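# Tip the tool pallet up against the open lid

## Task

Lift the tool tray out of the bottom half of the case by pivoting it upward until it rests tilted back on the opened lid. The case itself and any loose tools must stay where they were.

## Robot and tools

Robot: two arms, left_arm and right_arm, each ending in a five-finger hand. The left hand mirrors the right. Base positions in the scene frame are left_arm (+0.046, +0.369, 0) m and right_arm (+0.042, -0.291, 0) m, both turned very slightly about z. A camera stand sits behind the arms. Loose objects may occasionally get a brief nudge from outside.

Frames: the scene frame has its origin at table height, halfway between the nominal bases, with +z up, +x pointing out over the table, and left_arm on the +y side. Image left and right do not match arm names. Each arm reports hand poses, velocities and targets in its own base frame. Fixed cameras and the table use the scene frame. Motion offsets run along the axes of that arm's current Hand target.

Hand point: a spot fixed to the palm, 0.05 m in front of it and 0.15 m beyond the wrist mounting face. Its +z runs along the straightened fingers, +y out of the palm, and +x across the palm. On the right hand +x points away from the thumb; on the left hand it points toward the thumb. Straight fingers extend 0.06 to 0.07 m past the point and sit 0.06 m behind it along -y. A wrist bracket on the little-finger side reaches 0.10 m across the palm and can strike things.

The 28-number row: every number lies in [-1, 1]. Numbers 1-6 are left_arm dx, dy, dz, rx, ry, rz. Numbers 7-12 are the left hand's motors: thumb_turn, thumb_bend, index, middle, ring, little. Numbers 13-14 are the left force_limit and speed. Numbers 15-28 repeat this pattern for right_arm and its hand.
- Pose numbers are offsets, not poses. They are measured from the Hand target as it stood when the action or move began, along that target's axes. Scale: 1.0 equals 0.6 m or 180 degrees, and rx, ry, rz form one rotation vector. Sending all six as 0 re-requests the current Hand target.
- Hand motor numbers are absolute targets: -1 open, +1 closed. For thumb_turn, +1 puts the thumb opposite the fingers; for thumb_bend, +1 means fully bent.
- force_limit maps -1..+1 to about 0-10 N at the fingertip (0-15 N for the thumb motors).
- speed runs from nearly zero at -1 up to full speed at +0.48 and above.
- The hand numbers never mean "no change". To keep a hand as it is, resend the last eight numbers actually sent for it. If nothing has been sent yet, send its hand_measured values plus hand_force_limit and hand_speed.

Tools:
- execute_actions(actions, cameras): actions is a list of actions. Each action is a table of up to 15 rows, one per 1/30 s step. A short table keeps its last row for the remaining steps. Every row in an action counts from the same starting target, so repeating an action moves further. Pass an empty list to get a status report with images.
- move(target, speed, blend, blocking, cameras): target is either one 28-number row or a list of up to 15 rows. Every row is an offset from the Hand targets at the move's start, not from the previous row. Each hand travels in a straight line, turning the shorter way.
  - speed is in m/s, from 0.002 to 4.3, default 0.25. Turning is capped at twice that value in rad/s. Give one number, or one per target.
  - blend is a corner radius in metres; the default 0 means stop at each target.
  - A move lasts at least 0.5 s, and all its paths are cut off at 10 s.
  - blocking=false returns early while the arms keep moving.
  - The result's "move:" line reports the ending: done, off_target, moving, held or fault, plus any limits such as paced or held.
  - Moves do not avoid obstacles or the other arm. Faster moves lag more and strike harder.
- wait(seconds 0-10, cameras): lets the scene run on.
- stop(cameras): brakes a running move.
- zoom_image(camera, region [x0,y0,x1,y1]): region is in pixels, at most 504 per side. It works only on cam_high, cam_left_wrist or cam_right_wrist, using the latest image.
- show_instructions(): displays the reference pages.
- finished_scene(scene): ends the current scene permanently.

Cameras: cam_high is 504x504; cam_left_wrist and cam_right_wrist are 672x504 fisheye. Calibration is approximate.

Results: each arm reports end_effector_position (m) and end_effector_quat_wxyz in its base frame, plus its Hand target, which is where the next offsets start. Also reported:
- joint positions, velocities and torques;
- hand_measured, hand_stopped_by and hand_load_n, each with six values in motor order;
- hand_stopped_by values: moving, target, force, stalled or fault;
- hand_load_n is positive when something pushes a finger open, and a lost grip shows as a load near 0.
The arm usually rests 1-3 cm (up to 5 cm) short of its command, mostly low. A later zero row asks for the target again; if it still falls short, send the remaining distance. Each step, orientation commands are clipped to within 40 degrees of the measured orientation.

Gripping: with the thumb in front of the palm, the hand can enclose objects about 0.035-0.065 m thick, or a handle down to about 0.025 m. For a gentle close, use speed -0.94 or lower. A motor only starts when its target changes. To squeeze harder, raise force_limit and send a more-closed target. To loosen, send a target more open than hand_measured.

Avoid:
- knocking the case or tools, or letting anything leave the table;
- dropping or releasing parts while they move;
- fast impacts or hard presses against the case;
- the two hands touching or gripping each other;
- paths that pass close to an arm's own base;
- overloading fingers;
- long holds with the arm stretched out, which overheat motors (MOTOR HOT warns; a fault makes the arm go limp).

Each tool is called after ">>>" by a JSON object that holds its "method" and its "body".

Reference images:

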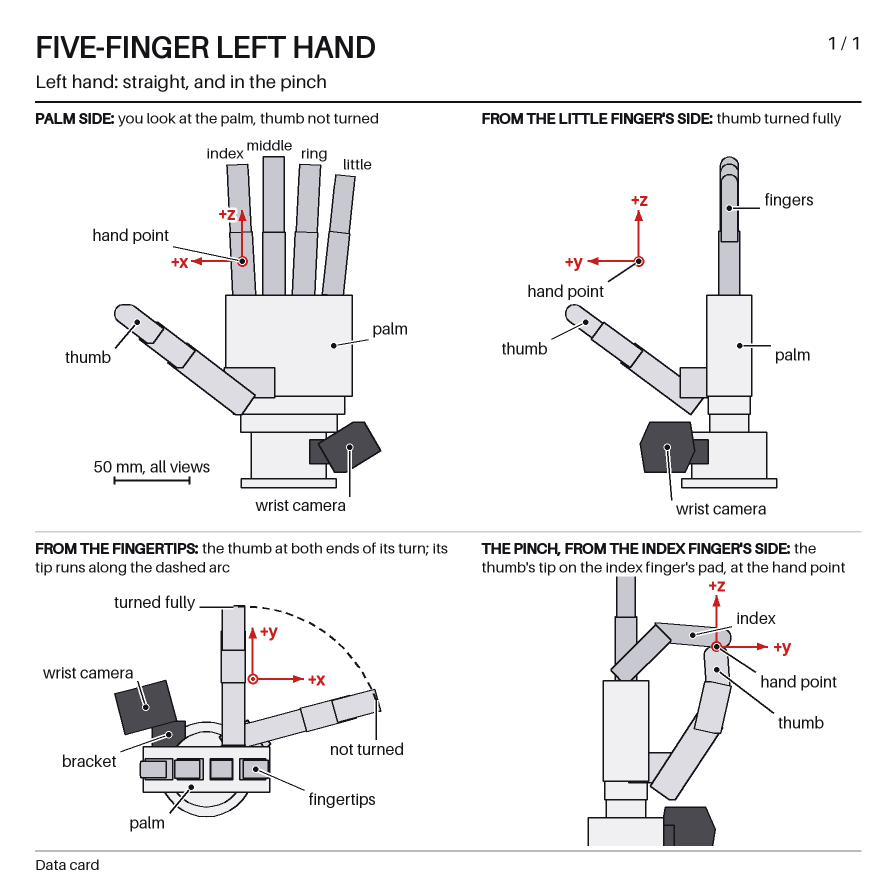

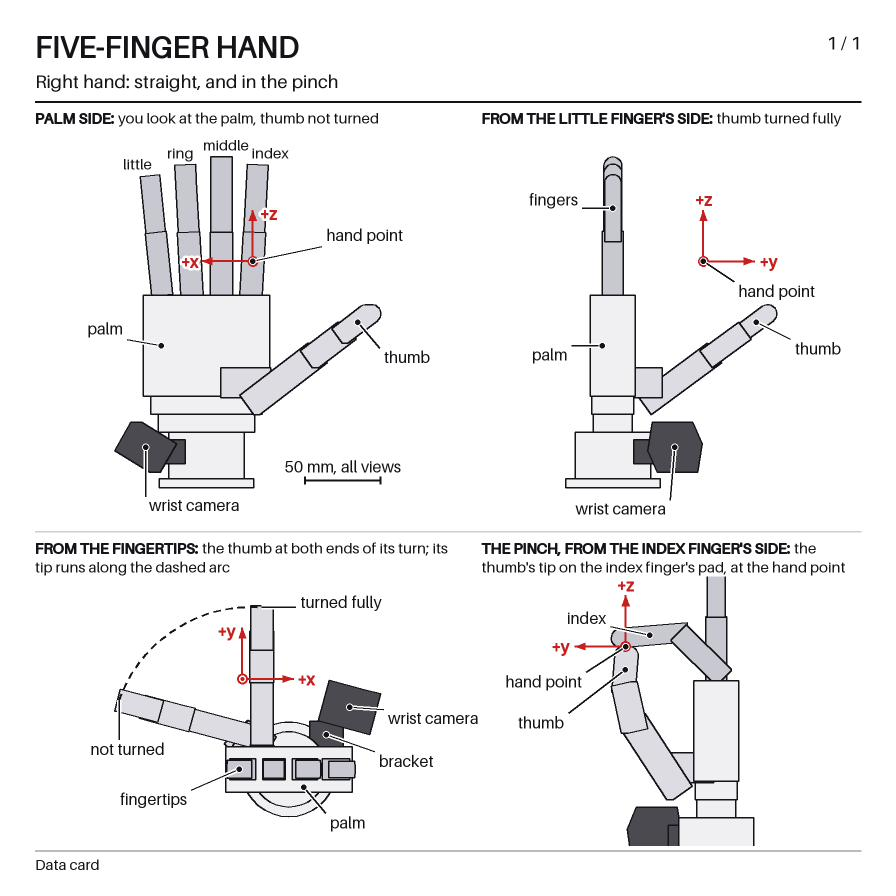

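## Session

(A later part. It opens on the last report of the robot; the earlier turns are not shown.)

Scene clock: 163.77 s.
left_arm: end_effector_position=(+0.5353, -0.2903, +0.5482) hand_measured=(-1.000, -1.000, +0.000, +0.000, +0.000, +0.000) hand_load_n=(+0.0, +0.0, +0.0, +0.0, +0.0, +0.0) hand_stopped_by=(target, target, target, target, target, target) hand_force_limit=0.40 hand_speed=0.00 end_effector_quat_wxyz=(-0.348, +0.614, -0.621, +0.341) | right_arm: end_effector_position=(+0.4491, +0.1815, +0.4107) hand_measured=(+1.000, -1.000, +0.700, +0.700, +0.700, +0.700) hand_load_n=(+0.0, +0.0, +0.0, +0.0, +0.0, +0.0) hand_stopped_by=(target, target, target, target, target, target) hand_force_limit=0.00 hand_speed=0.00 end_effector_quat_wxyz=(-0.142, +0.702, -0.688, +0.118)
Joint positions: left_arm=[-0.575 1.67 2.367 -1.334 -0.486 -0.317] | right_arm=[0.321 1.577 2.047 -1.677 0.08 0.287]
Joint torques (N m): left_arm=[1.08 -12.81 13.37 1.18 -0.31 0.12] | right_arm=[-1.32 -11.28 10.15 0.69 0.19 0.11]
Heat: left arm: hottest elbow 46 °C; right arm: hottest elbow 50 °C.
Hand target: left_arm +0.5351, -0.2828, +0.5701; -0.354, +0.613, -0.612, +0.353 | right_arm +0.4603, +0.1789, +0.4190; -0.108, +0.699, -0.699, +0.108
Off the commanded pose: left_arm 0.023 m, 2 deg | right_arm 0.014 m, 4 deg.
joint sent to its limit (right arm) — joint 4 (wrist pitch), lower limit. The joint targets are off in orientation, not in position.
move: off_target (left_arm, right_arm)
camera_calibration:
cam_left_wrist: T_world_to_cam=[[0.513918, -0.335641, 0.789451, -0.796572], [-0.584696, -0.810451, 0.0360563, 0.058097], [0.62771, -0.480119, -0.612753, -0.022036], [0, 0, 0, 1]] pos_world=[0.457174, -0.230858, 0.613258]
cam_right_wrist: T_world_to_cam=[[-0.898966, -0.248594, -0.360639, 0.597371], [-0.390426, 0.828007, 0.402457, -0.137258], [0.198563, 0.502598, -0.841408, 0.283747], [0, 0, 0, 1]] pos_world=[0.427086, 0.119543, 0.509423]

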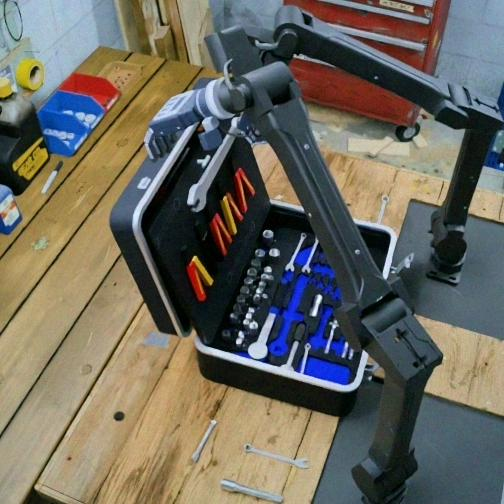

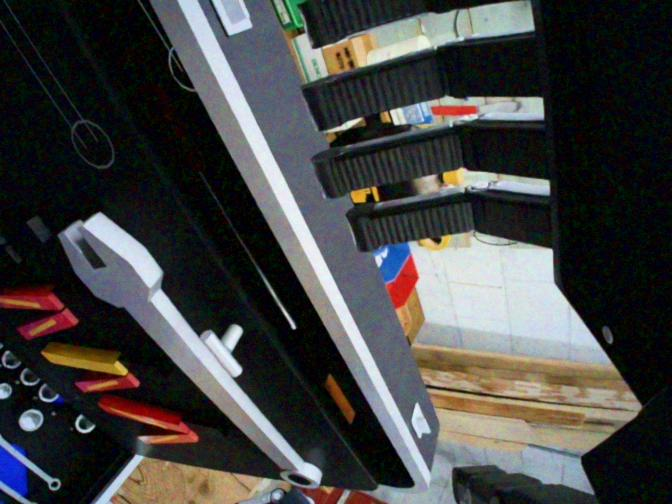

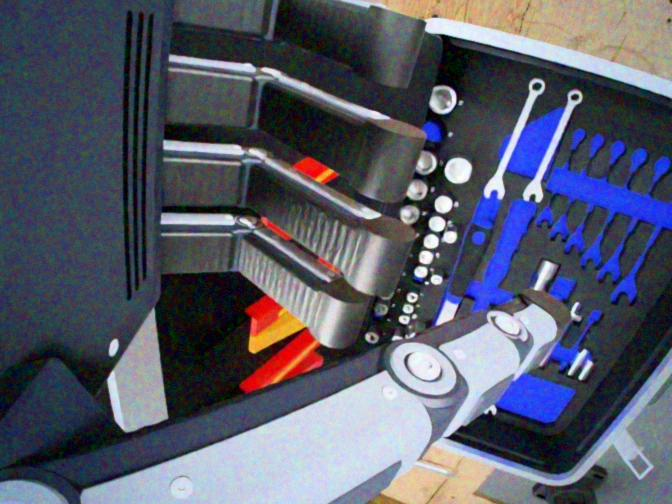

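>>> {"method": "move", "body": {"target": [[0,-0.0142,-0.0755,0,0,0,-1,-1,0.0,0.0,0.0,0.0,0.4,0,0,0.0954,-0.0302,0,0,0,1,-1,0.7,0.7,0.7,0.7,0,0],[-0.05,0.183,-0.2503,0,0,0,-1,-1,0.0,0.0,0.0,0.0,0.4,0,0,0.1338,-0.1298,0,0,0,1,-1,0.7,0.7,0.7,0.7,0,0]], "speed": 0.12, "cameras": ["all"]}}

>>> {"method": "zoom_image", "body": {"camera": "cam_high", "region": [100, 40, 360, 380]}}

Scene clock: 167.43 s.
left_arm: end_effector_position=(+0.3514, -0.2477, +0.5498) hand_measured=(-1.000, -1.000, +0.000, +0.000, +0.000, +0.000) hand_load_n=(+0.0, +0.0, +0.0, +0.0, +0.0, +0.0) hand_stopped_by=(target, target, target, target, target, target) hand_force_limit=0.40 hand_speed=0.00 end_effector_quat_wxyz=(-0.357, +0.612, -0.615, +0.345) | right_arm: end_effector_position=(+0.3665, +0.1753, +0.4644) hand_measured=(+1.000, -1.000, +0.700, +0.700, +0.700, +0.700) hand_load_n=(+0.0, +0.0, +0.0, +0.0, +0.5, +0.0) hand_stopped_by=(target, target, target, target, target, target) hand_force_limit=0.00 hand_speed=0.00 end_effector_quat_wxyz=(-0.199, +0.686, -0.685, +0.140)
Joint positions: left_arm=[-0.797 1.215 1.893 -1.386 -0.676 -0.471] | right_arm=[0.371 1.342 1.931 -1.677 0.093 0.346]
Joint torques (N m): left_arm=[-0.32 -7.24 7.38 2.33 -0.52 -0.08] | right_arm=[0.73 -9.64 6.99 0.9 0.02 0.13]
Heat: left arm: hottest elbow 46 °C; right arm: hottest elbow 49 °C.
Hand target: left_arm +0.3501, -0.2530, +0.5499; -0.354, +0.613, -0.612, +0.353 | right_arm +0.3603, +0.1789, +0.4692; -0.108, +0.699, -0.699, +0.107
Off the commanded pose: left_arm 0.006 m, 1 deg | right_arm 0.009 m, 11 deg.
joint sent to its limit (right arm) — joint 4 (wrist pitch), lower limit. The joint targets are off in orientation, not in position.
move: off_target (right_arm)
camera_calibration:
cam_left_wrist: T_world_to_cam=[[0.498983, -0.33535, 0.799098, -0.689067], [-0.579519, -0.814714, 0.0199677, -0.00908134], [0.64434, -0.473056, -0.60087, 0.104217], [0, 0, 0, 1]] pos_world=[0.271418, -0.189176, 0.613434]
cam_right_wrist: T_world_to_cam=[[-0.854652, -0.217139, -0.471615, 0.570749], [-0.427002, 0.810699, 0.400546, -0.168724], [0.295364, 0.543708, -0.785584, 0.279849], [0, 0, 0, 1]] pos_world=[0.333089, 0.10856, 0.556601]

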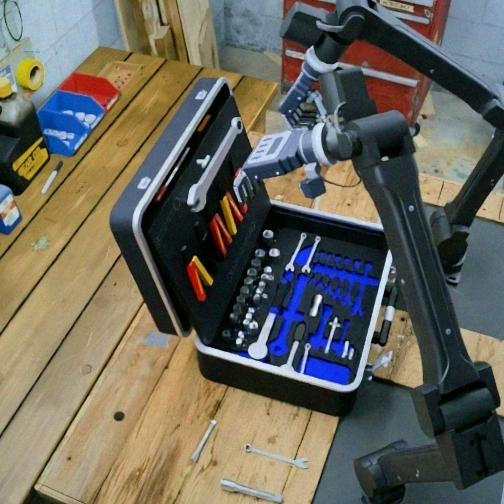

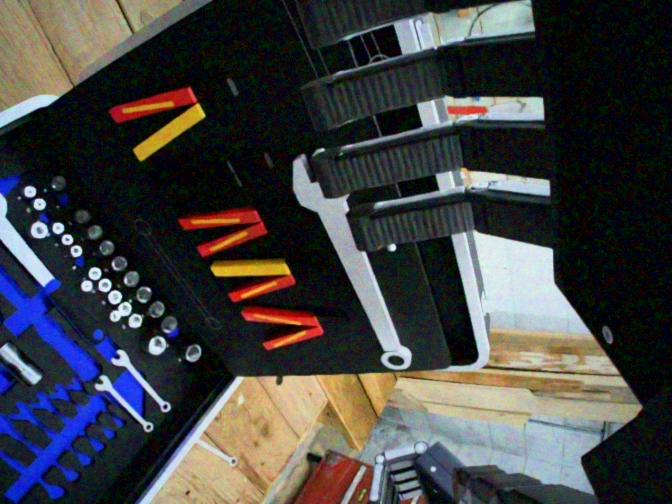

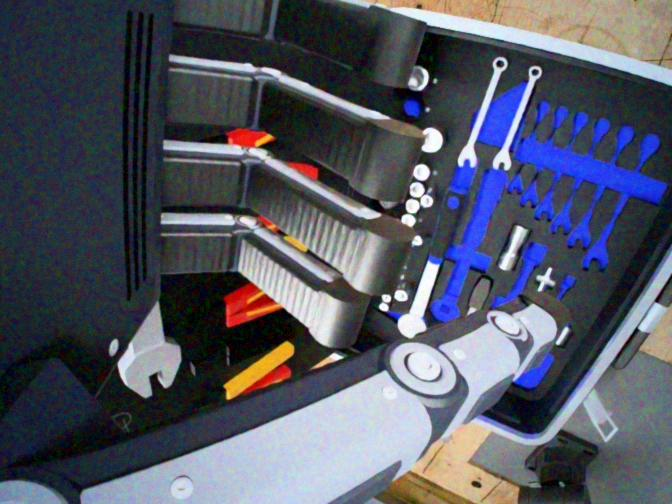

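Scaled by 1.482 from the camera's 504x504 image, which has a finer 720x720 frame.

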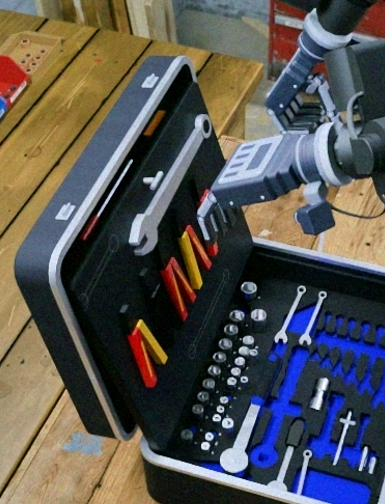

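>>> {"method": "finished_scene", "body": {"scene": 1}}

The scene is finished: the task was done.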